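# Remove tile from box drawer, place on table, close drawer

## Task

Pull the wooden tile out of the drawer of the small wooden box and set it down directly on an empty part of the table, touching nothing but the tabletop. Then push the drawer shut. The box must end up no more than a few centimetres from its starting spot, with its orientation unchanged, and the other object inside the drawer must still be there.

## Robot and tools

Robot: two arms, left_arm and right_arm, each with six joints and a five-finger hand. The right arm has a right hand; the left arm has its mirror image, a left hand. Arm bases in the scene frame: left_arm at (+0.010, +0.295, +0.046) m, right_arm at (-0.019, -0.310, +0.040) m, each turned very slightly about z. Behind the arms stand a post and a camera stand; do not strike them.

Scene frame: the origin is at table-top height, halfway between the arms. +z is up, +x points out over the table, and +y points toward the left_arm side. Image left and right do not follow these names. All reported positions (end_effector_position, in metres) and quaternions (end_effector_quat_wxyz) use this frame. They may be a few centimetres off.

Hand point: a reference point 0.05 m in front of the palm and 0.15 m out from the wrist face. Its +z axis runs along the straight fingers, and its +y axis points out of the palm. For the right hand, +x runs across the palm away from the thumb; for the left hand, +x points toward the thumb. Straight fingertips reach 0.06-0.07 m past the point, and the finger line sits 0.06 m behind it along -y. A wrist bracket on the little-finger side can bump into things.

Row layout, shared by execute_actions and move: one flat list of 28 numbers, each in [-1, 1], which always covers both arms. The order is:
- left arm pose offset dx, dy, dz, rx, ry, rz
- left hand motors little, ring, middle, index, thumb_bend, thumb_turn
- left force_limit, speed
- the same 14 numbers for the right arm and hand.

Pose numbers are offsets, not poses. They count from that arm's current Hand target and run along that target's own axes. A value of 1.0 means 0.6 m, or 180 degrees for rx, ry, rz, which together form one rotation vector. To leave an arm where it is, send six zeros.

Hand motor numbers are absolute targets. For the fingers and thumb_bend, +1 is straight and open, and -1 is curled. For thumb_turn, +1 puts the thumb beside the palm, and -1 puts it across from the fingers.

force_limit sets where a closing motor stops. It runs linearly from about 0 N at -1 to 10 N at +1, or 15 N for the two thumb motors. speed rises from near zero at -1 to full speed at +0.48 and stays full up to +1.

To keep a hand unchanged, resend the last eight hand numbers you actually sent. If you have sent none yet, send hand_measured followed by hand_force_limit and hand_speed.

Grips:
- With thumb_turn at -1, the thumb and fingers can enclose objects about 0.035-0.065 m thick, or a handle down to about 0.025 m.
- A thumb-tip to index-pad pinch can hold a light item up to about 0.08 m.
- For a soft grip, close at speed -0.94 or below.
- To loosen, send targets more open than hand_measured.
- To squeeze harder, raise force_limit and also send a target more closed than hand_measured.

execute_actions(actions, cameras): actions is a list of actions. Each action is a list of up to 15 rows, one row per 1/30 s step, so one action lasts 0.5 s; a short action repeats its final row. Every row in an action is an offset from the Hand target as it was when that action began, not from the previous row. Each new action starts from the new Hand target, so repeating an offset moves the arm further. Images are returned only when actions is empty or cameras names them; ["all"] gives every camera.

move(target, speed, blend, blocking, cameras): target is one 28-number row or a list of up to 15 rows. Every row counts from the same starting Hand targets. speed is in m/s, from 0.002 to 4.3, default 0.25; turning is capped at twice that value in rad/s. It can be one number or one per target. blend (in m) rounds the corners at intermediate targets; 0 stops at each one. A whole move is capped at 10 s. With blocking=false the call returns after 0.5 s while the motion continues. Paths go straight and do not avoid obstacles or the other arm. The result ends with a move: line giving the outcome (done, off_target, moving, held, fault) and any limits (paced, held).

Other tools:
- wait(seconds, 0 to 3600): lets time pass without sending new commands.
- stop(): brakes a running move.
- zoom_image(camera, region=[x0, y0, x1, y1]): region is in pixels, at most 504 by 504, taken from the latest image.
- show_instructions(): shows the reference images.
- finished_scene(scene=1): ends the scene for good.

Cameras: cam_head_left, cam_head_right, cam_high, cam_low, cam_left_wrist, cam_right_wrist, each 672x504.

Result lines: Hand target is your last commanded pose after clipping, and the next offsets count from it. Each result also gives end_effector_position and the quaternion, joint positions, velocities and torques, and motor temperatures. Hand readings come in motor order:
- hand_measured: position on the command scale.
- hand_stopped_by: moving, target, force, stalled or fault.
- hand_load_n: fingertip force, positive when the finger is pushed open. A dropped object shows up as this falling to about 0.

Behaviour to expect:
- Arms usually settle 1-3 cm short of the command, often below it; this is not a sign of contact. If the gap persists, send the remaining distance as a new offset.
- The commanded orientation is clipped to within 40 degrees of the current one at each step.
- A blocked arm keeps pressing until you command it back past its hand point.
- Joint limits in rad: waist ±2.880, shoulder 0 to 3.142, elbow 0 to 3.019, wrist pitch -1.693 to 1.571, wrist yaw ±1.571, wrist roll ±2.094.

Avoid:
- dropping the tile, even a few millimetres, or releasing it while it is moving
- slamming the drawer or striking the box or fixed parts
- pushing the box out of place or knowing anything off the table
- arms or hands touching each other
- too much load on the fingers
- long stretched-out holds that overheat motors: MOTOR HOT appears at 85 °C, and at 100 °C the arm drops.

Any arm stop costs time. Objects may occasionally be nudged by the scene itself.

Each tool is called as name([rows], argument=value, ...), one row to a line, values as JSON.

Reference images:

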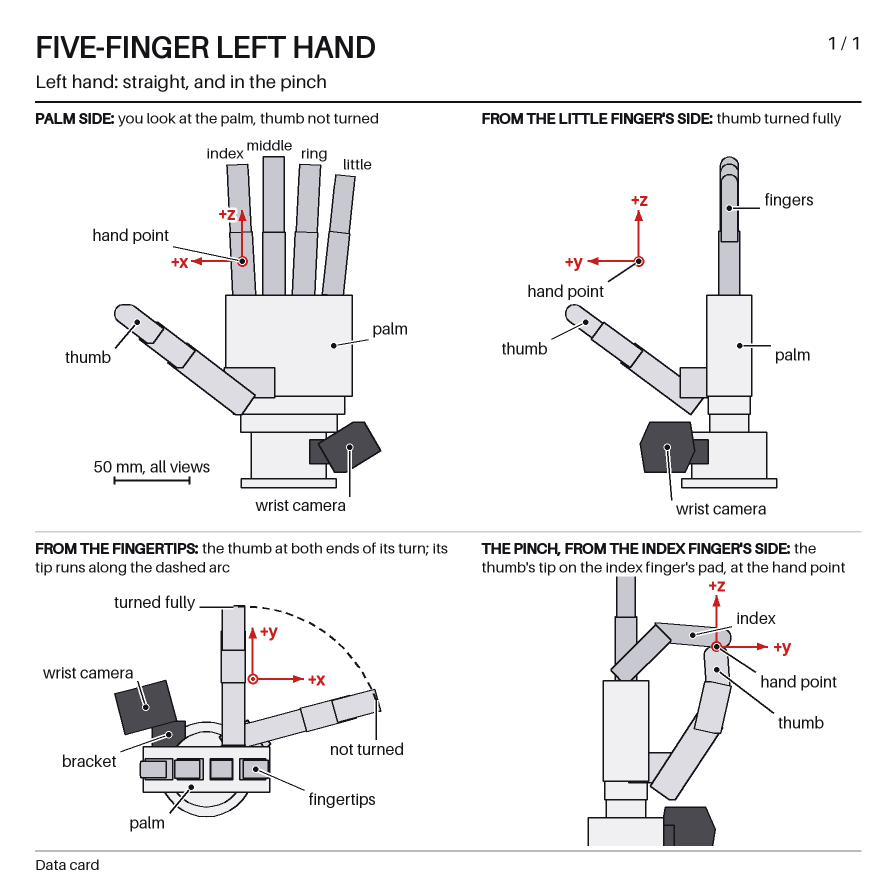

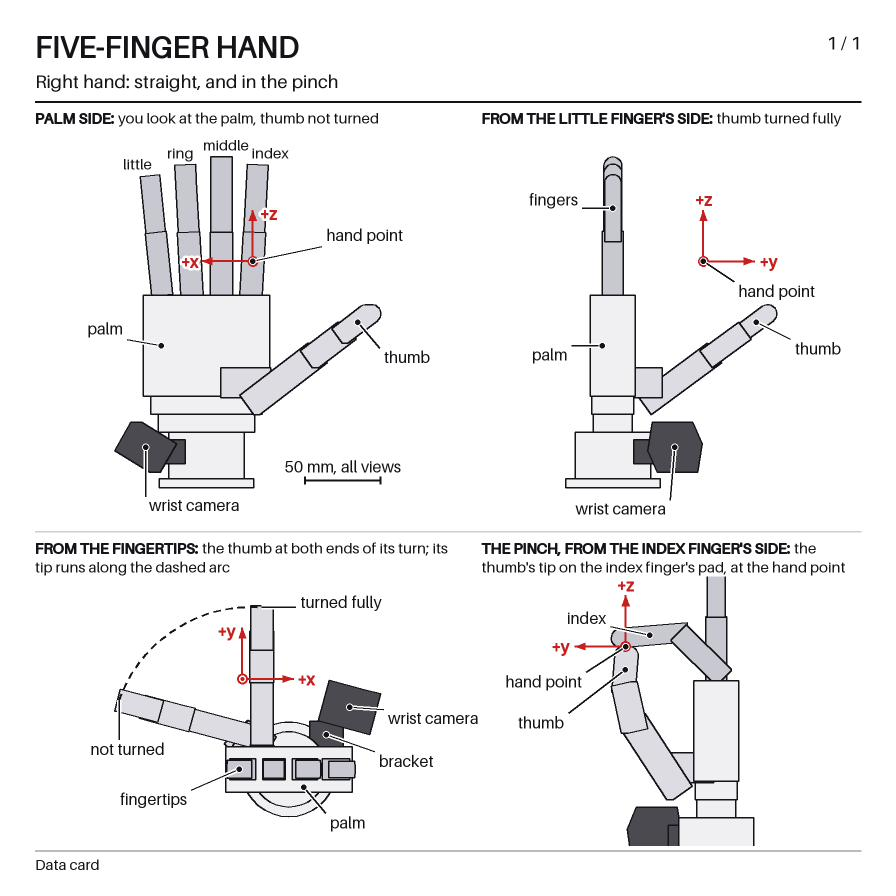

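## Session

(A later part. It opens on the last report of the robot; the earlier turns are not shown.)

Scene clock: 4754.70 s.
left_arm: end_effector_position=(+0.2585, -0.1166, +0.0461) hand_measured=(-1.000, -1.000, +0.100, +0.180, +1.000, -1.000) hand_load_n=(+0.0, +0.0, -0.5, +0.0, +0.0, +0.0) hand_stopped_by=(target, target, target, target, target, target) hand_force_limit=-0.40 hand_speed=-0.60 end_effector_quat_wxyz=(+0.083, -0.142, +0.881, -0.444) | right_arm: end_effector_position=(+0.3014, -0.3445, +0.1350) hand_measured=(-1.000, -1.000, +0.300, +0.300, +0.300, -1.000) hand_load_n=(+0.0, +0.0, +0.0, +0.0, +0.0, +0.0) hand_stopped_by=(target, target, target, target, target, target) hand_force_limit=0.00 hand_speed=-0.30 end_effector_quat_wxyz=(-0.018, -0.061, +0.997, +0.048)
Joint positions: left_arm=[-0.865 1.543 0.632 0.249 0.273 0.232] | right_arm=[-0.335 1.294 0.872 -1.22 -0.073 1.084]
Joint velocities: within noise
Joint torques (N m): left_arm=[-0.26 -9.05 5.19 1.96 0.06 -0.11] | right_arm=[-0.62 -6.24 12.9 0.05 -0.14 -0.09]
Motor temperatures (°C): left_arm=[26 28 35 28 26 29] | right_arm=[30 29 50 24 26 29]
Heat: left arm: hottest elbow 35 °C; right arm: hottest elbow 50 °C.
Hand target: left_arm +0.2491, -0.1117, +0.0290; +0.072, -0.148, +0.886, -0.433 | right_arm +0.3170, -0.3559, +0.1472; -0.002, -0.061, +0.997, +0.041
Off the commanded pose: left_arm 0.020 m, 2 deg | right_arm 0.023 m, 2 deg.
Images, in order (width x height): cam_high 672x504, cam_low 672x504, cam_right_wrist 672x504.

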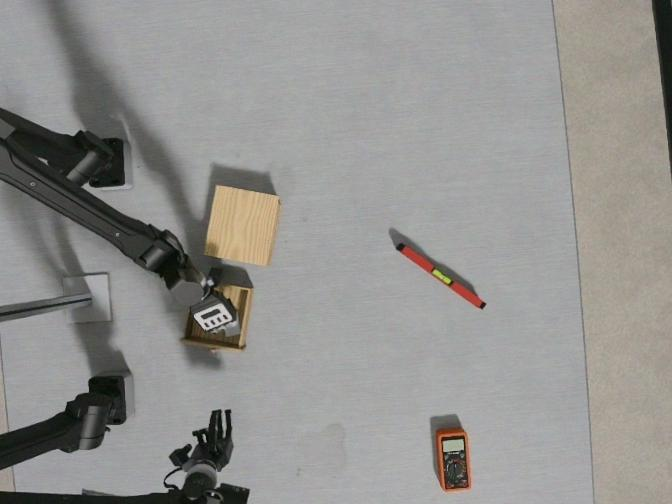

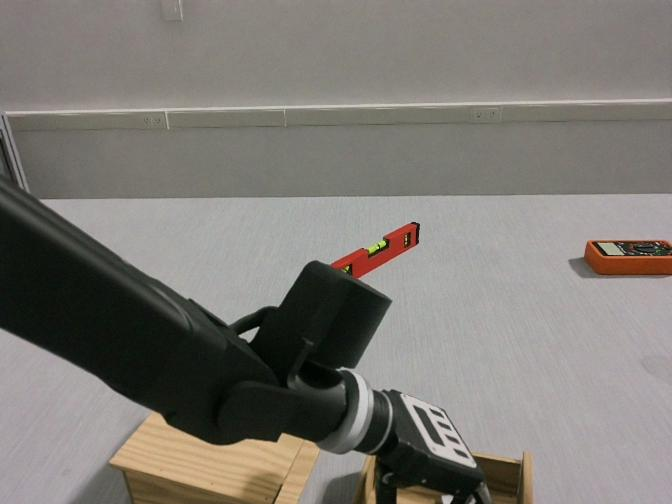

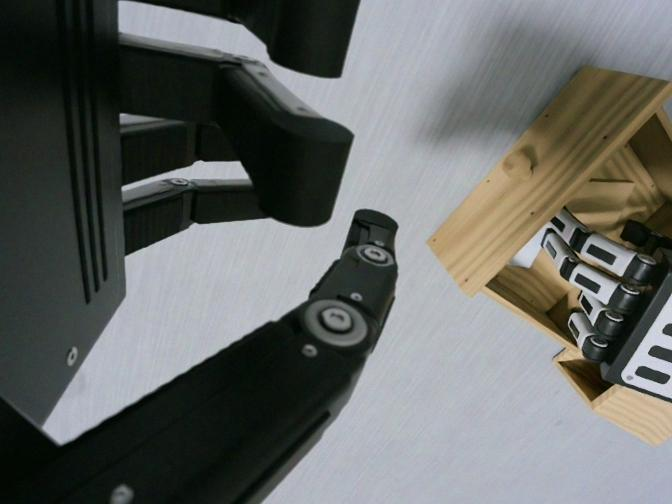

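move([
  [0.0005,-0.0443,-0.0327,0,0,0,-1,-1,-0.6,0.15,1.0,-1,-0.4,-0.6,0,0,0,0,0,0,-1,-1,0.3,0.3,0.3,-1,0.0,-0.3],
  [0,0,0,0,0,0,-1,-1,-0.6,0.15,1.0,-1,-0.4,-0.6,0,0,0,0,0,0,-1,-1,0.3,0.3,0.3,-1,0.0,-0.3],
], cameras=["cam_left_wrist","cam_right_wrist","cam_high"], speed=0.06)

zoom_image(camera="cam_right_wrist", region=[500, 130, 672, 330])

Scene clock: 4801.10 s.
left_arm: end_effector_position=(+0.2540, -0.1114, +0.0368) hand_measured=(-1.000, -1.000, -0.600, +0.150, +1.000, -1.000) hand_load_n=(+0.0, +0.0, +0.0, +0.0, +0.0, +0.0) hand_stopped_by=(target, target, target, target, target, target) hand_force_limit=-0.40 hand_speed=-0.60 end_effector_quat_wxyz=(+0.077, -0.145, +0.886, -0.434) | right_arm: end_effector_position=(+0.3014, -0.3445, +0.1350) hand_measured=(-1.000, -1.000, +0.300, +0.300, +0.300, -1.000) hand_load_n=(+0.0, +0.0, +0.5, +0.0, +0.0, +0.0) hand_stopped_by=(target, target, target, target, target, target) hand_force_limit=0.00 hand_speed=-0.30 end_effector_quat_wxyz=(-0.018, -0.061, +0.997, +0.048)
Joint positions: left_arm=[-0.865 1.554 0.624 0.243 0.273 0.231] | right_arm=[-0.335 1.294 0.872 -1.22 -0.073 1.084]
Joint torques (N m): left_arm=[-0.26 -10.05 5.74 2.13 0.08 -0.11] | right_arm=[-0.62 -6.3 12.92 0.03 -0.13 -0.09]
Heat: left arm: hottest elbow 34 °C; right arm: hottest elbow 50 °C.
Hand target: left_arm +0.2491, -0.1117, +0.0290; +0.072, -0.148, +0.886, -0.433 | right_arm +0.3170, -0.3559, +0.1472; -0.002, -0.061, +0.997, +0.041
Off the commanded pose: left_arm 0.009 m, 1 deg | right_arm 0.023 m, 2 deg.
move: done
Images, in order (width x height): cam_high 672x504, cam_left_wrist 672x504, cam_right_wrist 672x504.

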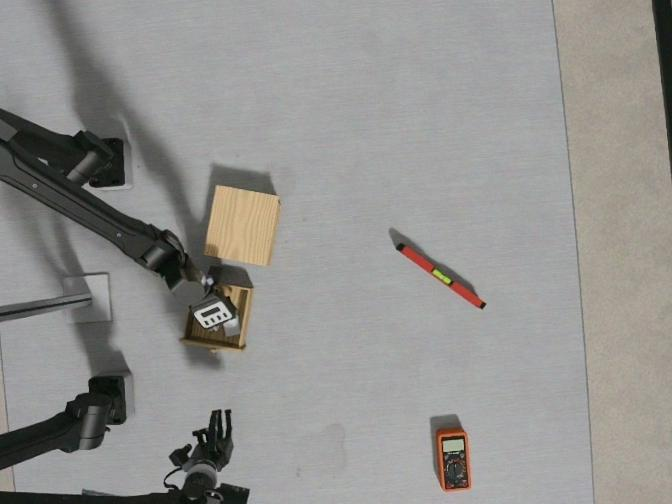

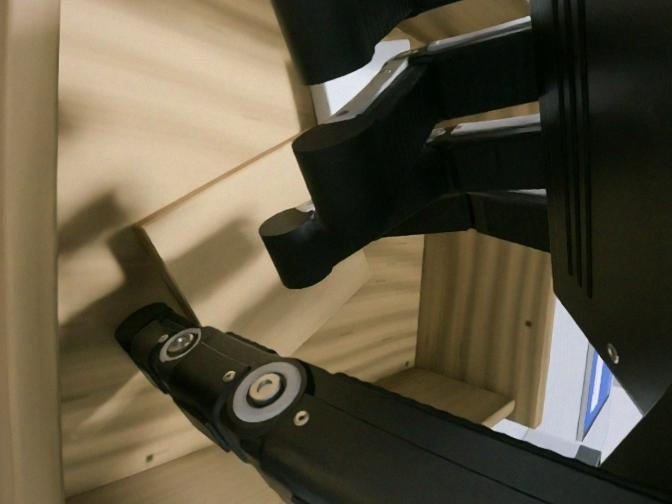

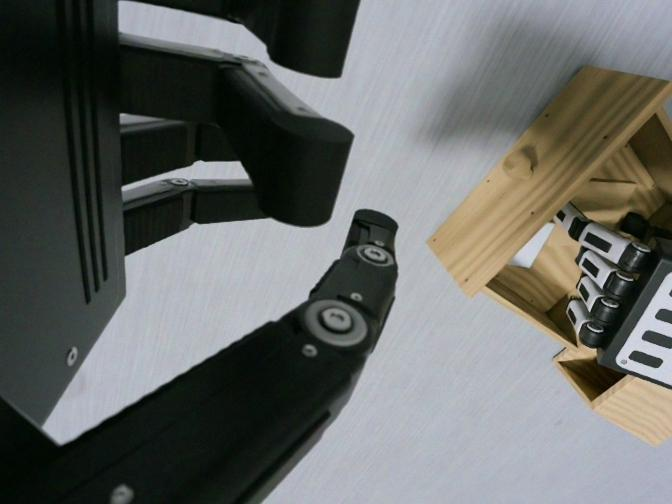

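Scaled by 2.520 from the camera's image (finer frame: 960x720).

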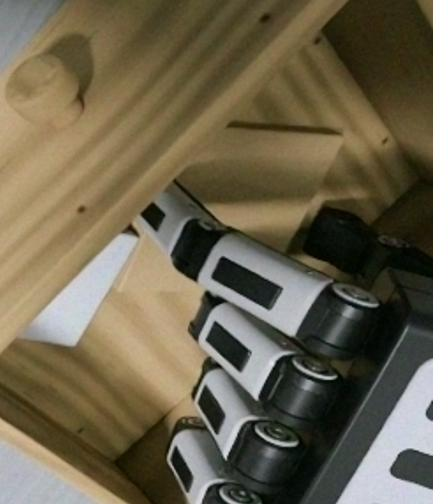

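move([
  [-0.0500,-0.0040,-0.0030,0,0,0,-1,-1,-0.6,0.15,1.0,-1,-0.4,-0.6,0,0,0,0,0,0,-1,-1,0.3,0.3,0.3,-1,0.0,-0.3],
], cameras=["cam_left_wrist","cam_right_wrist","cam_high"], speed=0.05)

zoom_image(camera="cam_high", region=[170, 260, 260, 360])

Scene clock: 4825.83 s.
left_arm: end_effector_position=(+0.2680, -0.0996, +0.0361) hand_measured=(-1.000, -1.000, -0.600, +0.150, +1.000, -1.000) hand_load_n=(+0.0, +0.0, +0.0, +0.0, +0.0, +0.0) hand_stopped_by=(target, target, target, target, target, target) hand_force_limit=-0.40 hand_speed=-0.60 end_effector_quat_wxyz=(+0.069, -0.151, +0.883, -0.439) | right_arm: end_effector_position=(+0.3014, -0.3445, +0.1350) hand_measured=(-1.000, -1.000, +0.300, +0.300, +0.300, -1.000) hand_load_n=(+0.0, +0.0, +0.0, +0.0, +0.0, +0.0) hand_stopped_by=(target, target, target, target, target, target) hand_force_limit=0.00 hand_speed=-0.30 end_effector_quat_wxyz=(-0.018, -0.061, +0.997, +0.048)
Joint positions: left_arm=[-0.807 1.561 0.624 0.243 0.33 0.249] | right_arm=[-0.335 1.294 0.872 -1.22 -0.073 1.084]
Joint torques (N m): left_arm=[0.85 -9.41 8.49 0.83 0.1 0.18] | right_arm=[-0.62 -6.24 12.9 0.03 -0.14 -0.1]
Heat: left arm: hottest elbow 34 °C; right arm: hottest elbow 50 °C.
Hand target: left_arm +0.2775, -0.1019, +0.0320; +0.072, -0.148, +0.886, -0.433 | right_arm +0.3170, -0.3559, +0.1472; -0.002, -0.061, +0.997, +0.041
Off the commanded pose: left_arm 0.011 m, 1 deg | right_arm 0.023 m, 2 deg.
move: off_target (left_arm)
Images, in order (width x height): cam_high 672x504, cam_left_wrist 672x504, cam_right_wrist 672x504.

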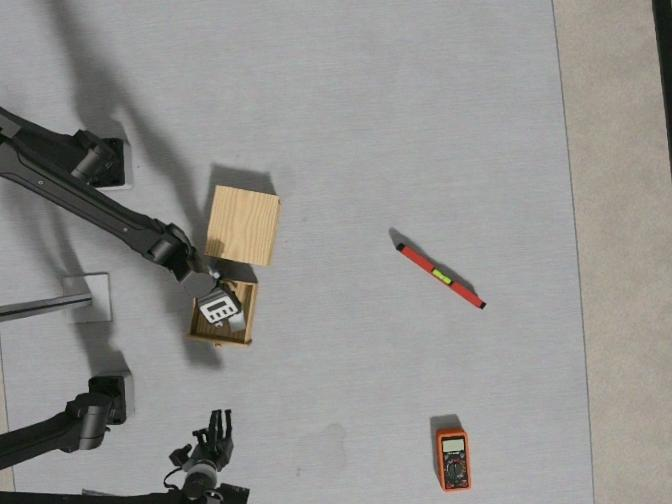

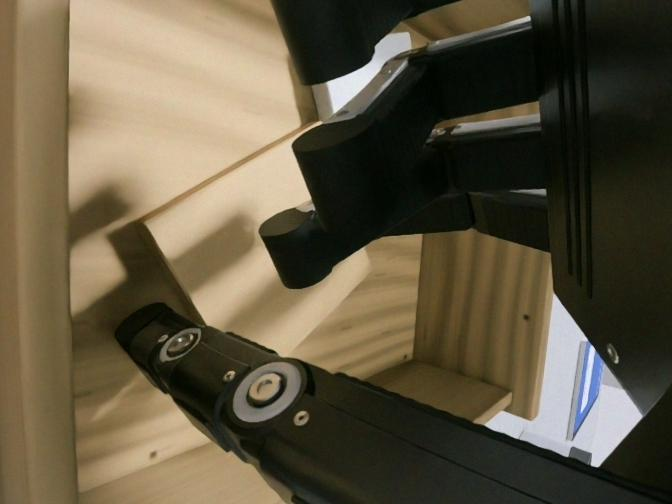

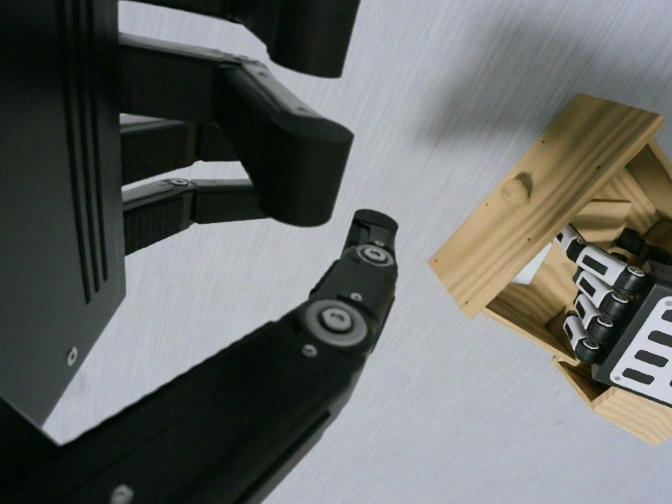

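Scaled by 5.040 from the camera's image (finer frame: 960x720).

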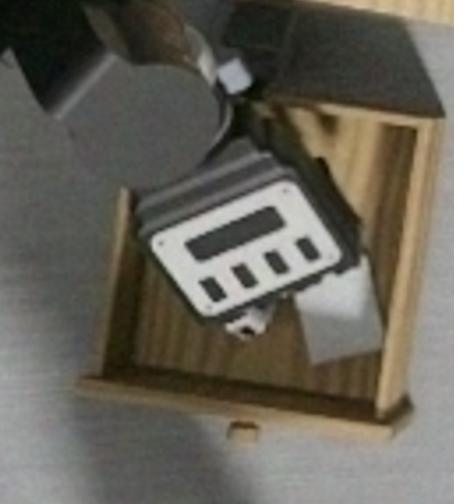

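move([
  [-0.0100,-0.0092,-0.0072,0,0,0,-1,-1,-0.6,0.15,1.0,-1,-0.4,-0.6,0,0,0,0,0,0,-1,-1,0.3,0.3,0.3,-1,0.0,-0.3],
], cameras=["cam_left_wrist"], speed=0.05)

Scene clock: 4837.17 s.
left_arm: end_effector_position=(+0.2706, -0.0968, +0.0362) hand_measured=(-1.000, -1.000, -0.600, +0.150, +1.000, -1.000) hand_load_n=(+0.0, +0.0, +0.0, +0.0, +0.0, +0.0) hand_stopped_by=(target, target, target, target, target, target) hand_force_limit=-0.40 hand_speed=-0.60 end_effector_quat_wxyz=(+0.065, -0.152, +0.885, -0.435) | right_arm: end_effector_position=(+0.3014, -0.3445, +0.1350) hand_measured=(-1.000, -1.000, +0.300, +0.300, +0.300, -1.000) hand_load_n=(+0.5, +0.0, +0.0, +0.0, +0.0, +0.0) hand_stopped_by=(target, target, target, target, target, target) hand_force_limit=0.00 hand_speed=-0.30 end_effector_quat_wxyz=(-0.018, -0.061, +0.997, +0.048)
Joint positions: left_arm=[-0.795 1.561 0.634 0.219 0.342 0.257] | right_arm=[-0.335 1.294 0.872 -1.22 -0.073 1.084]
Joint torques (N m): left_arm=[0.97 -10.87 8.72 0.64 0.06 0.12] | right_arm=[-0.62 -6.3 12.92 0.05 -0.14 -0.1]
Heat: left arm: hottest elbow 34 °C; right arm: hottest elbow 50 °C.
Hand target: left_arm +0.2832, -0.1000, +0.0391; +0.073, -0.148, +0.886, -0.433 | right_arm +0.3170, -0.3559, +0.1472; -0.002, -0.061, +0.997, +0.041
Off the commanded pose: left_arm 0.013 m, 1 deg | right_arm 0.023 m, 2 deg.
move: off_target (left_arm)

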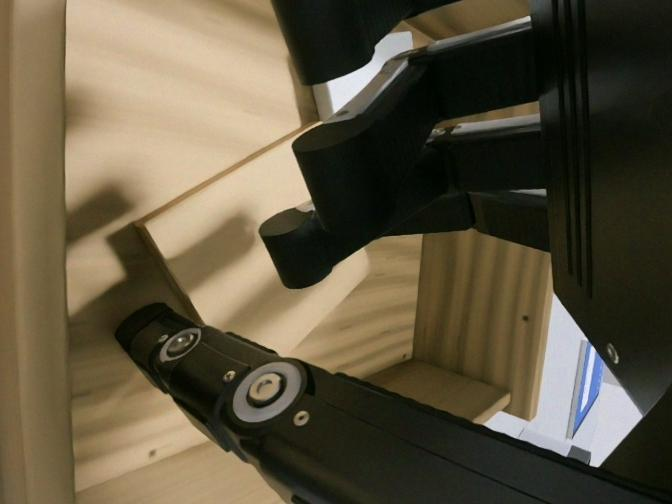

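move([
  [-0.0060,-0.0105,-0.0082,0,0,0,-1,-1,-0.6,0.15,1.0,-1,-0.4,-0.6,0,0,0,0,0,0,-1,-1,0.3,0.3,0.3,-1,0.0,-0.3],
], cameras=["cam_left_wrist"], speed=0.05)

Scene clock: 4844.57 s.
left_arm: end_effector_position=(+0.2725, -0.0941, +0.0368) hand_measured=(-1.000, -1.000, -0.600, +0.150, +1.000, -1.000) hand_load_n=(+0.0, +0.0, +0.0, +0.5, +0.0, +0.0) hand_stopped_by=(target, target, target, target, target, target) hand_force_limit=-0.40 hand_speed=-0.60 end_effector_quat_wxyz=(+0.061, -0.154, +0.888, -0.429) | right_arm: end_effector_position=(+0.3014, -0.3445, +0.1350) hand_measured=(-1.000, -1.000, +0.300, +0.300, +0.300, -1.000) hand_load_n=(+0.0, +0.0, +0.5, +0.0, +0.0, +0.0) hand_stopped_by=(target, target, target, target, target, target) hand_force_limit=0.00 hand_speed=-0.30 end_effector_quat_wxyz=(-0.018, -0.061, +0.997, +0.048)
Joint positions: left_arm=[-0.786 1.559 0.644 0.188 0.348 0.264] | right_arm=[-0.335 1.294 0.872 -1.22 -0.073 1.084]
Joint torques (N m): left_arm=[1.03 -12.28 8.87 0.65 0.08 0.13] | right_arm=[-0.62 -6.24 12.9 0.05 -0.14 -0.09]
Heat: left arm: hottest elbow 35 °C; right arm: hottest elbow 50 °C.
Hand target: left_arm +0.2867, -0.0988, +0.0471; +0.072, -0.148, +0.886, -0.433 | right_arm +0.3170, -0.3559, +0.1472; -0.002, -0.061, +0.997, +0.041
Off the commanded pose: left_arm 0.018 m, 2 deg | right_arm 0.023 m, 2 deg.
move: off_target (left_arm)

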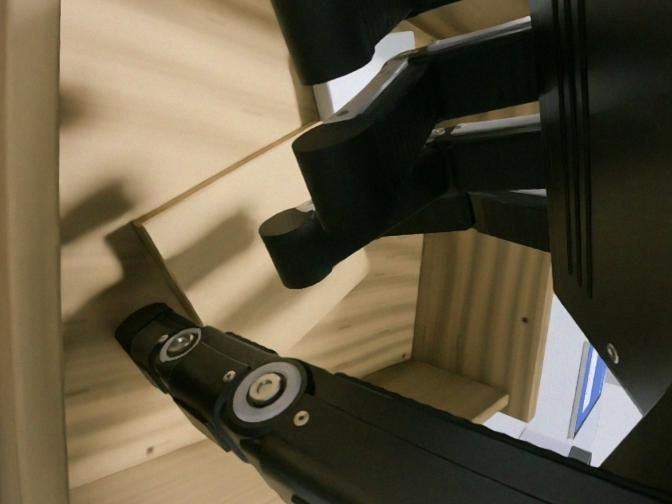

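move([
  [0,-0.0210,-0.0164,0,0,0,-1,-1,-0.6,0.18,1.0,-1,-0.4,-0.6,0,0,0,0,0,0,-1,-1,0.3,0.3,0.3,-1,0.0,-0.3],
], cameras=["cam_left_wrist","cam_high"], speed=0.05)

zoom_image(camera="cam_high", region=[170, 260, 260, 360])

Scene clock: 4880.17 s.
left_arm: end_effector_position=(+0.2673, -0.0871, +0.0433) hand_measured=(-1.000, -1.000, -0.600, +0.180, +1.000, -1.000) hand_load_n=(+0.0, +0.0, +0.0, +0.0, +0.0, +0.0) hand_stopped_by=(target, target, target, target, target, target) hand_force_limit=-0.40 hand_speed=-0.60 end_effector_quat_wxyz=(+0.056, -0.155, +0.893, -0.418) | right_arm: end_effector_position=(+0.3014, -0.3445, +0.1350) hand_measured=(-1.000, -1.000, +0.300, +0.300, +0.300, -1.000) hand_load_n=(+0.5, +0.0, +0.0, +0.0, +0.0, -0.5) hand_stopped_by=(target, target, target, target, target, target) hand_force_limit=0.00 hand_speed=-0.30 end_effector_quat_wxyz=(-0.018, -0.061, +0.997, +0.048)
Joint positions: left_arm=[-0.785 1.523 0.644 0.125 0.348 0.27] | right_arm=[-0.335 1.294 0.872 -1.22 -0.073 1.084]
Joint torques (N m): left_arm=[0.85 -12.69 10.11 0.99 0.08 0.15] | right_arm=[-0.67 -6.24 12.92 0.03 -0.13 -0.09]
Heat: left arm: hottest elbow 35 °C; right arm: hottest elbow 51 °C.
Hand target: left_arm +0.2866, -0.0988, +0.0630; +0.072, -0.148, +0.886, -0.433 | right_arm +0.3170, -0.3559, +0.1472; -0.002, -0.061, +0.997, +0.041
Off the commanded pose: left_arm 0.030 m, 3 deg | right_arm 0.023 m, 2 deg.
move: off_target (left_arm)
Images, in order (width x height): cam_high 672x504, cam_left_wrist 672x504.

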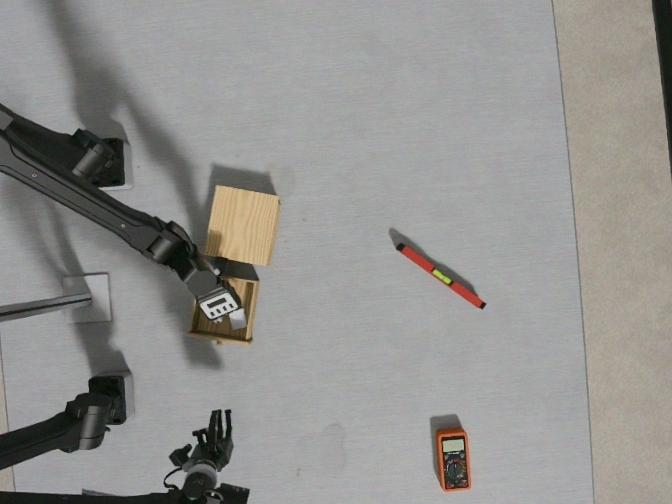

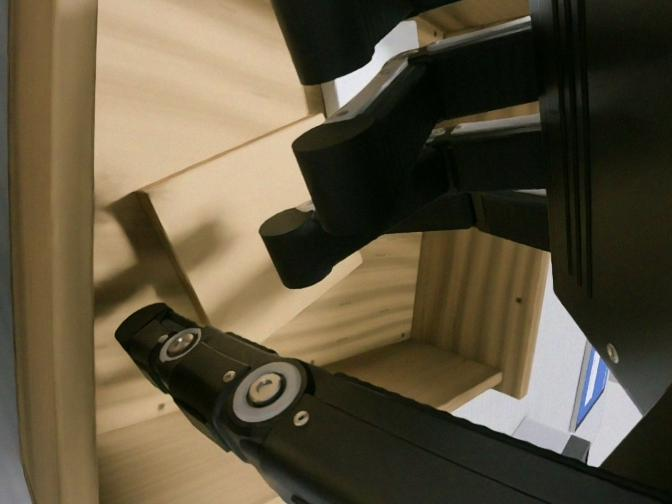

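Scaled by 5.040 from the camera's image (finer frame: 960x720).

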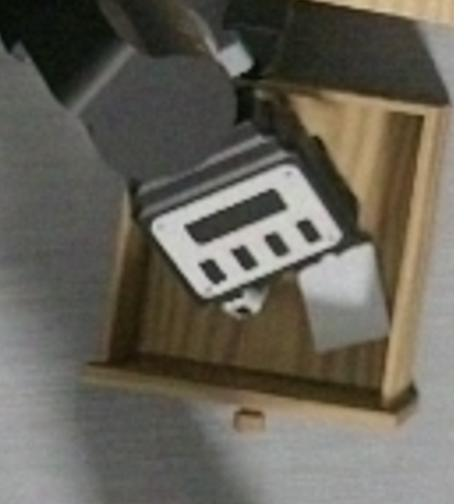

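move([
  [0,-0.0328,-0.0257,0,0,0,-1,-1,-0.6,0.18,1.0,-1,-0.4,-0.6,0,0,0,0,0,0,-1,-1,0.3,0.3,0.3,-1,0.0,-0.3],
  [-0.0893,0.0240,-0.0902,0,0,0,-1,-1,-1,0.18,0.0,-1,-0.4,-0.6,0,0,0,0,0,0,-1,-1,0.3,0.3,0.3,-1,0.0,-0.3],
], cameras=["cam_left_wrist","cam_high","cam_right_wrist"], speed=0.08)

zoom_image(camera="cam_high", region=[170, 260, 260, 360])

Scene clock: 4916.17 s.
left_arm: end_effector_position=(+0.3170, -0.0343, +0.0781) hand_measured=(-1.000, -1.000, -1.000, +0.180, +0.454, -1.000) hand_load_n=(+0.0, +0.0, +0.0, +0.0, +5.5, +1.5) hand_stopped_by=(target, target, target, target, force, target) hand_force_limit=-0.40 hand_speed=-0.60 end_effector_quat_wxyz=(+0.066, -0.153, +0.887, -0.431) | right_arm: end_effector_position=(+0.3014, -0.3445, +0.1350) hand_measured=(-1.000, -1.000, +0.300, +0.300, +0.300, -1.000) hand_load_n=(+0.0, +0.0, +0.0, +0.0, +0.0, +0.0) hand_stopped_by=(target, target, target, target, target, target) hand_force_limit=0.00 hand_speed=-0.30 end_effector_quat_wxyz=(-0.018, -0.061, +0.997, +0.048)
Joint positions: left_arm=[-0.587 1.434 0.671 -0.015 0.489 0.413] | right_arm=[-0.335 1.294 0.872 -1.22 -0.073 1.084]
Joint torques (N m): left_arm=[0.62 -12.1 7.76 0.84 0.27 0.13] | right_arm=[-0.62 -6.24 12.9 0.03 -0.13 -0.1]
Heat: left arm: hottest elbow 36 °C; right arm: hottest elbow 51 °C.
Hand target: left_arm +0.3204, -0.0326, +0.0848; +0.072, -0.148, +0.886, -0.433 | right_arm +0.3170, -0.3559, +0.1472; -0.002, -0.061, +0.997, +0.041
Off the commanded pose: left_arm 0.008 m, 1 deg | right_arm 0.023 m, 2 deg.
move: done
Images, in order (width x height): cam_high 672x504, cam_left_wrist 672x504, cam_right_wrist 672x504.

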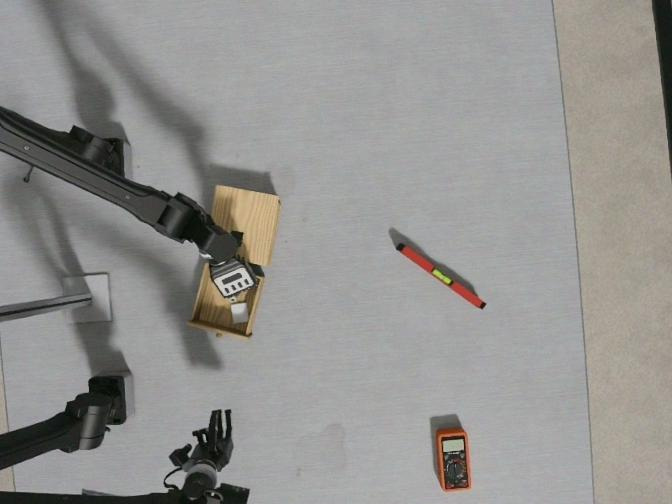

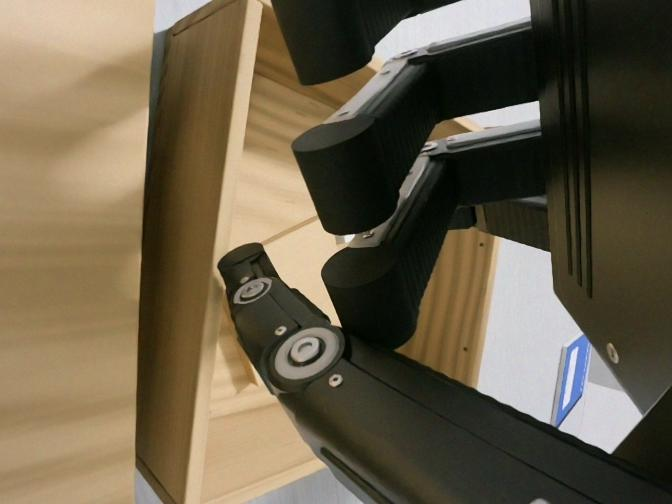

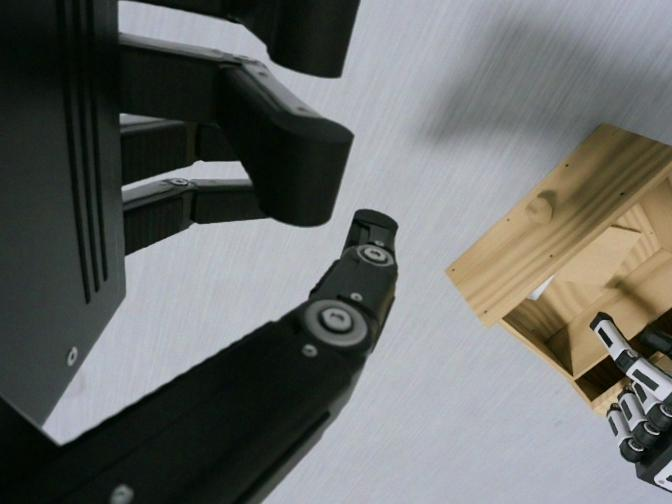

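Scaled by 5.040 from the camera's image (finer frame: 960x720).

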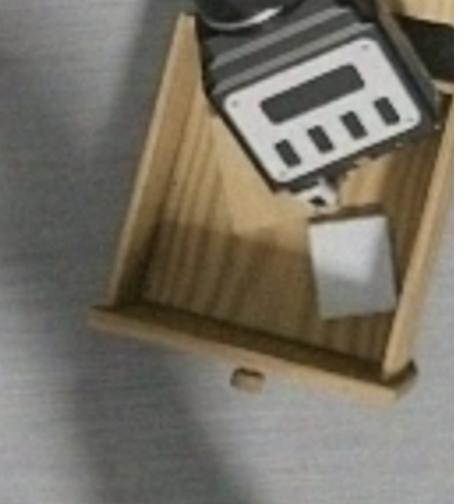

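move([
  [0,-0.0788,-0.0616,0,0,0,-1,-1,-1,0.18,0.6,-1,-0.4,-0.6,0,0,0,0,0,0,-1,-1,0.3,0.3,0.3,-1,0.0,-0.3],
  [-0.10,-0.0300,-0.3600,0,0,0,-1,-1,-1,0.18,0.6,-1,-0.4,-0.6,0,0,0,0,0,0,-1,-1,0.3,0.3,0.3,-1,0.0,-0.3],
], cameras=["cam_high"], speed=0.12)

zoom_image(camera="cam_high", region=[180, 250, 270, 350])

Scene clock: 4929.27 s.
left_arm: end_effector_position=(+0.3092, +0.1370, +0.2081) hand_measured=(-1.000, -1.000, -1.000, +0.180, +0.600, -1.000) hand_load_n=(+0.0, +0.0, +0.0, +0.0, +0.0, +0.0) hand_stopped_by=(target, target, target, target, target, target) hand_force_limit=-0.40 hand_speed=-0.60 end_effector_quat_wxyz=(+0.048, -0.162, +0.889, -0.426) | right_arm: end_effector_position=(+0.3014, -0.3445, +0.1350) hand_measured=(-1.000, -1.000, +0.300, +0.300, +0.300, -1.000) hand_load_n=(+0.0, +0.5, +0.0, +0.0, +0.0, +0.0) hand_stopped_by=(target, target, target, target, target, target) hand_force_limit=0.00 hand_speed=-0.30 end_effector_quat_wxyz=(-0.018, -0.061, +0.997, +0.048)
Joint positions: left_arm=[-0.107 1.072 0.807 -0.842 0.787 0.887] | right_arm=[-0.335 1.294 0.872 -1.22 -0.073 1.084]
Joint torques (N m): left_arm=[0.73 -7.24 13.5 0.35 0.6 0.12] | right_arm=[-0.62 -6.18 12.92 0.03 -0.14 -0.09]
Heat: left arm: hottest elbow 37 °C; right arm: hottest elbow 51 °C.
Hand target: left_arm +0.3254, +0.1375, +0.2317; +0.072, -0.148, +0.886, -0.433 | right_arm +0.3170, -0.3559, +0.1472; -0.002, -0.061, +0.997, +0.041
Off the commanded pose: left_arm 0.029 m, 3 deg | right_arm 0.023 m, 2 deg.
move: off_target (left_arm)

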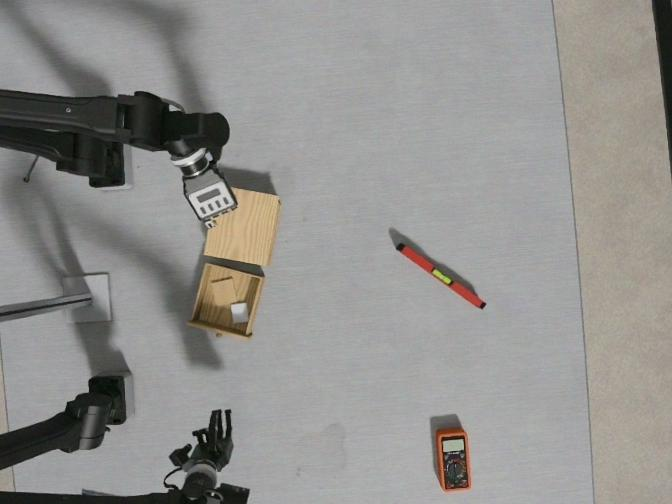

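Scaled by 5.040 from the camera's image (finer frame: 960x720).

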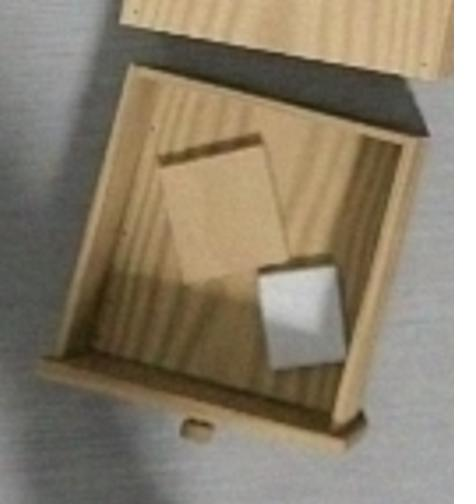

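move([
  [-0.0432,0.0513,-0.12,0,0,0,-1,-1,-1,0.18,0.6,-1,-0.4,-0.6,-0.1012,0.5635,0.0413,0,0,0,-1,-1,-0.6,1,1,-1,0.0,-0.3],
], cameras=["cam_high"], speed=0.15)

zoom_image(camera="cam_high", region=[210, 265, 270, 325])

Scene clock: 4981.37 s.
left_arm: end_effector_position=(+0.3096, +0.2128, +0.2359) hand_measured=(-1.000, -1.000, -1.000, +0.180, +0.600, -1.000) hand_load_n=(+0.0, +0.0, +0.0, +0.0, +0.0, +0.0) hand_stopped_by=(target, target, target, target, target, target) hand_force_limit=-0.40 hand_speed=-0.60 end_effector_quat_wxyz=(+0.056, -0.157, +0.886, -0.432) | right_arm: end_effector_position=(+0.3198, -0.0260, +0.1356) hand_measured=(-1.000, -1.000, -0.600, +1.000, +1.000, -1.000) hand_load_n=(+0.0, +0.0, +0.0, +0.0, +0.0, +0.0) hand_stopped_by=(target, target, target, target, target, target) hand_force_limit=0.00 hand_speed=-0.30 end_effector_quat_wxyz=(-0.020, -0.063, +0.997, +0.032)
Joint positions: left_arm=[0.151 1.092 0.909 -1.172 0.883 1.25] | right_arm=[0.599 1.433 1.016 -1.158 -0.076 2.016]
Joint torques (N m): left_arm=[0.62 -5.42 13.26 -0.01 0.72 0.08] | right_arm=[1.14 -8.88 13.16 0.53 -0.12 0.18]
Motor temperatures (°C): left_arm=[26 28 43 27 26 29] | right_arm=[30 29 51 24 26 29]
Heat: left arm: hottest elbow 43 °C; right arm: hottest elbow 51 °C.
Hand target: left_arm +0.3254, +0.2176, +0.2518; +0.073, -0.148, +0.886, -0.433 | right_arm +0.3358, -0.0120, +0.1503; -0.002, -0.061, +0.997, +0.041
Off the commanded pose: left_arm 0.023 m, 2 deg | right_arm 0.026 m, 2 deg.
move: off_target (left_arm, right_arm)

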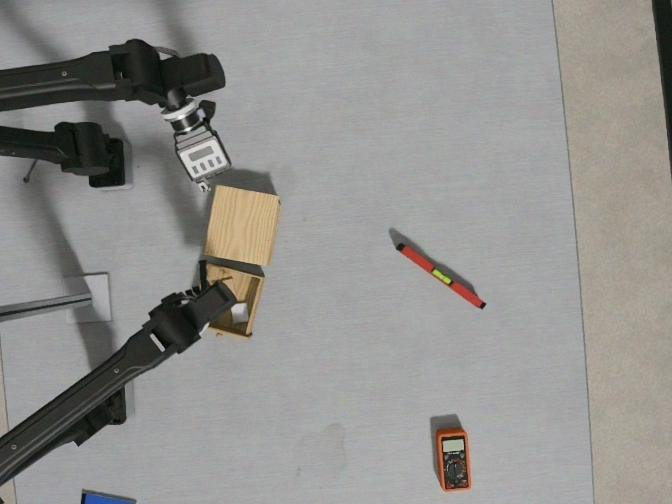

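Scaled by 8.400 from the camera's image (finer frame: 960x720).

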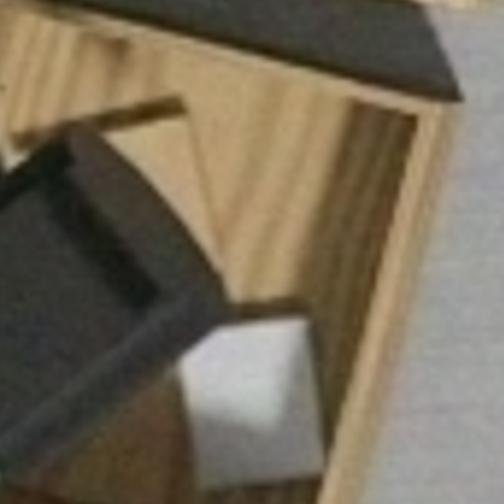

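move([
  [0,0,0,0,0,0,-1,-1,-1,0.18,0.6,-1,-0.4,-0.6,-0.0206,0,0.0501,0,0,0,-1,-1,-0.6,1,1,-1,0.0,-0.3],
], cameras=["cam_high","cam_right_wrist","cam_head_left","cam_low"], speed=0.08)

zoom_image(camera="cam_high", region=[210, 265, 270, 325])

zoom_image(camera="cam_head_left", region=[240, 270, 350, 370])

Scene clock: 4991.67 s.
left_arm: end_effector_position=(+0.3096, +0.2129, +0.2359) hand_measured=(-1.000, -1.000, -1.000, +0.180, +0.600, -1.000) hand_load_n=(+0.0, +0.0, +0.0, +0.0, +0.0, +0.0) hand_stopped_by=(target, target, target, target, target, target) hand_force_limit=-0.40 hand_speed=-0.60 end_effector_quat_wxyz=(+0.056, -0.157, +0.886, -0.432) | right_arm: end_effector_position=(+0.3341, -0.0169, +0.1099) hand_measured=(-1.000, -1.000, -0.600, +1.000, +1.000, -1.000) hand_load_n=(+0.0, +0.0, +0.0, +0.0, +0.0, +0.0) hand_stopped_by=(target, target, target, target, target, target) hand_force_limit=0.00 hand_speed=-0.30 end_effector_quat_wxyz=(-0.018, -0.063, +0.997, +0.034)
Joint positions: left_arm=[0.151 1.092 0.909 -1.172 0.883 1.25] | right_arm=[0.599 1.503 1.016 -1.082 -0.076 2.017]
Joint torques (N m): left_arm=[0.91 -5.25 13.23 -0.01 0.71 0.12] | right_arm=[0.56 -10.05 11.7 0.57 -0.13 0.1]
Heat: left arm: hottest elbow 44 °C; right arm: hottest elbow 50 °C.
Hand target: left_arm +0.3254, +0.2176, +0.2518; +0.073, -0.148, +0.886, -0.433 | right_arm +0.3477, -0.0081, +0.1204; -0.002, -0.061, +0.997, +0.041
Off the commanded pose: left_arm 0.023 m, 2 deg | right_arm 0.019 m, 2 deg.
move: off_target (right_arm)
Images, in order (width x height): cam_head_left 672x504, cam_high 672x504, cam_low 672x504, cam_right_wrist 672x504.

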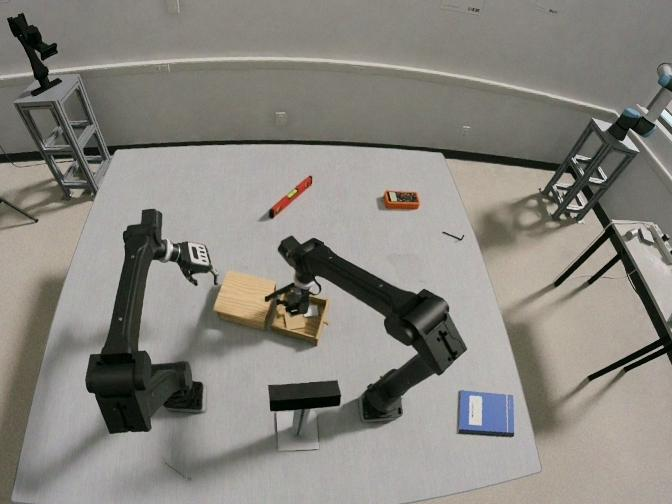

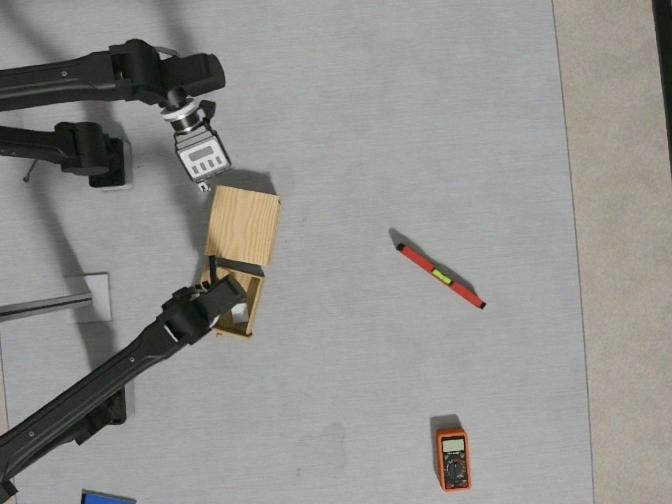

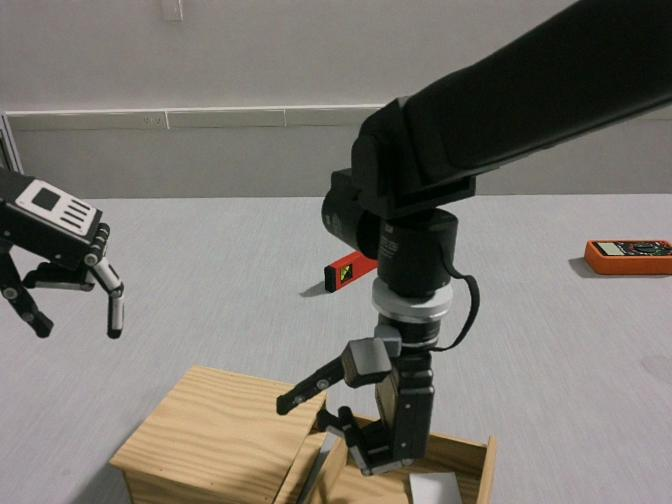

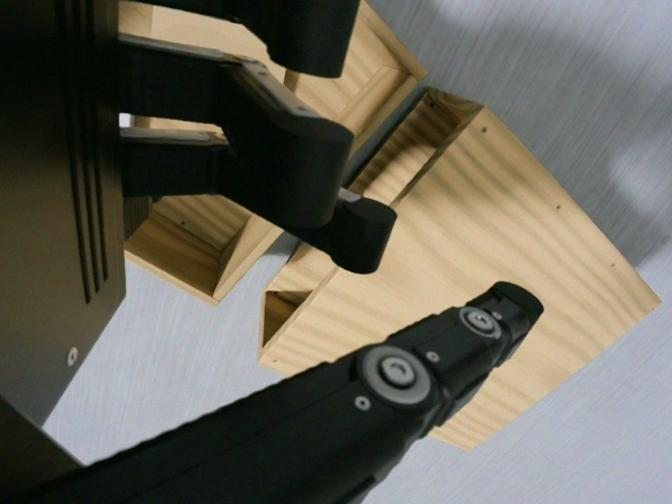

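Scaled by 8.400 from the camera's image (finer frame: 960x720).

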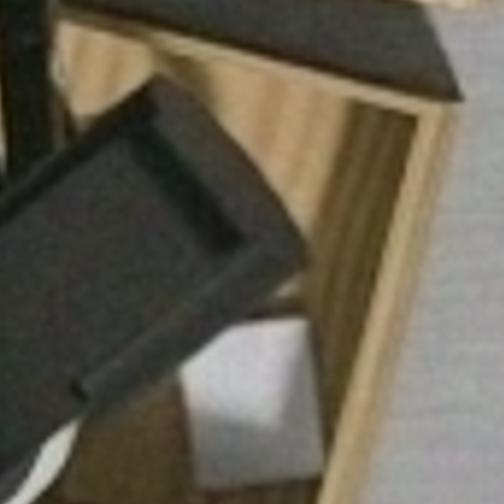

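Scaled by 4.582 from the camera's image (finer frame: 960x720).

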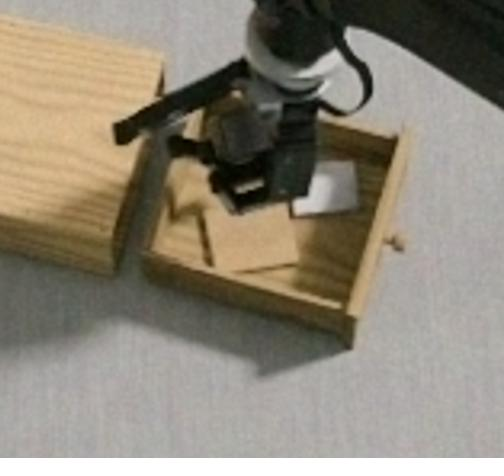

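move(target=[0,0,0,0,0,0,-1,-1,-1,0.18,0.6,-1,-0.4,-0.6,0.0044,-0.0127,0.0581,0,0,0,-1,-1,-0.6,1,1,-1,0.0,-0.3], speed=0.08, cameras=["cam_high","cam_head_left","cam_right_wrist"])

Scene clock: 5081.63 s.
left_arm: end_effector_position=(+0.3096, +0.2129, +0.2359) hand_measured=(-1.000, -1.000, -1.000, +0.180, +0.600, -1.000) hand_load_n=(+0.0, +0.0, +0.0, +0.0, +0.0, +0.0) hand_stopped_by=(target, target, target, target, target, target) hand_force_limit=-0.40 hand_speed=-0.60 end_effector_quat_wxyz=(+0.056, -0.157, +0.886, -0.432) | right_arm: end_effector_position=(+0.3428, -0.0113, +0.0876) hand_measured=(-1.000, -1.000, -0.600, +1.000, +1.000, -1.000) hand_load_n=(+0.0, +0.0, +0.0, +0.0, +0.0, +0.0) hand_stopped_by=(target, target, target, target, target, target) hand_force_limit=0.00 hand_speed=-0.30 end_effector_quat_wxyz=(-0.003, -0.063, +0.997, +0.041)
Joint positions: left_arm=[0.151 1.092 0.909 -1.172 0.883 1.25] | right_arm=[0.599 1.541 0.987 -0.982 -0.076 2.017]
Joint torques (N m): left_arm=[0.79 -5.3 13.26 -0.02 0.72 0.11] | right_arm=[0.09 -10.29 8.43 0.72 -0.13 0.02]
Heat: left arm: hottest elbow 47 °C; right arm: hottest elbow 47 °C.
Hand target: left_arm +0.3254, +0.2176, +0.2518; +0.073, -0.148, +0.886, -0.433 | right_arm +0.3457, -0.0131, +0.0850; -0.002, -0.061, +0.997, +0.041
Off the commanded pose: left_arm 0.023 m, 2 deg | right_arm 0.004 m, 0 deg.
move: done
Images, in order (width x height): cam_head_left 672x504, cam_high 672x504, cam_right_wrist 672x504.

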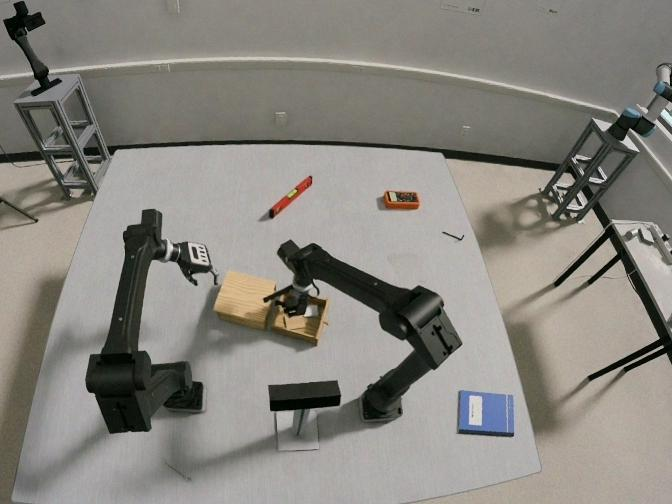

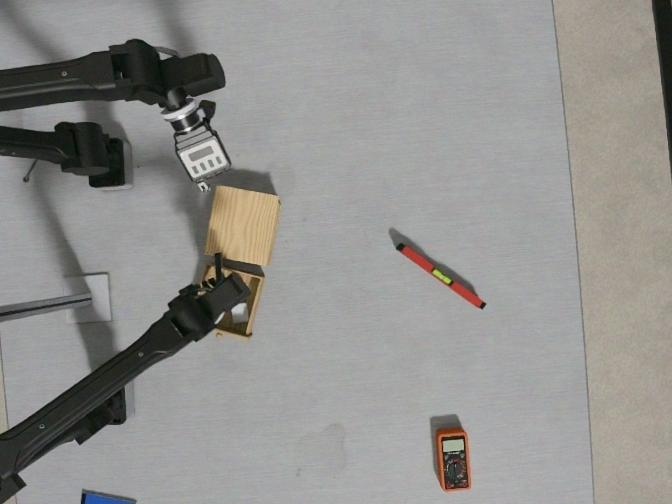

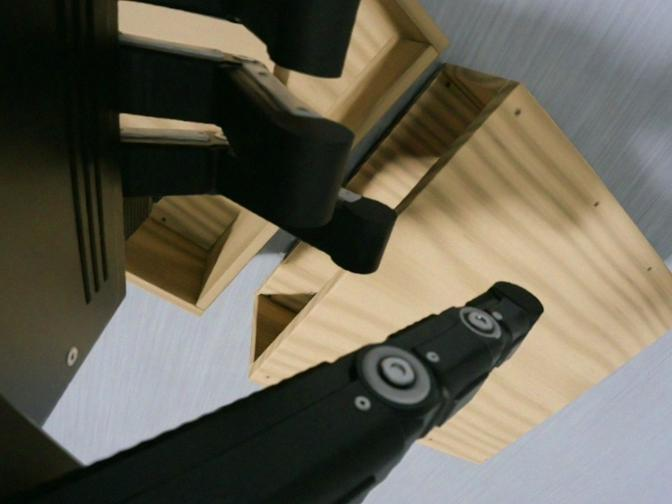

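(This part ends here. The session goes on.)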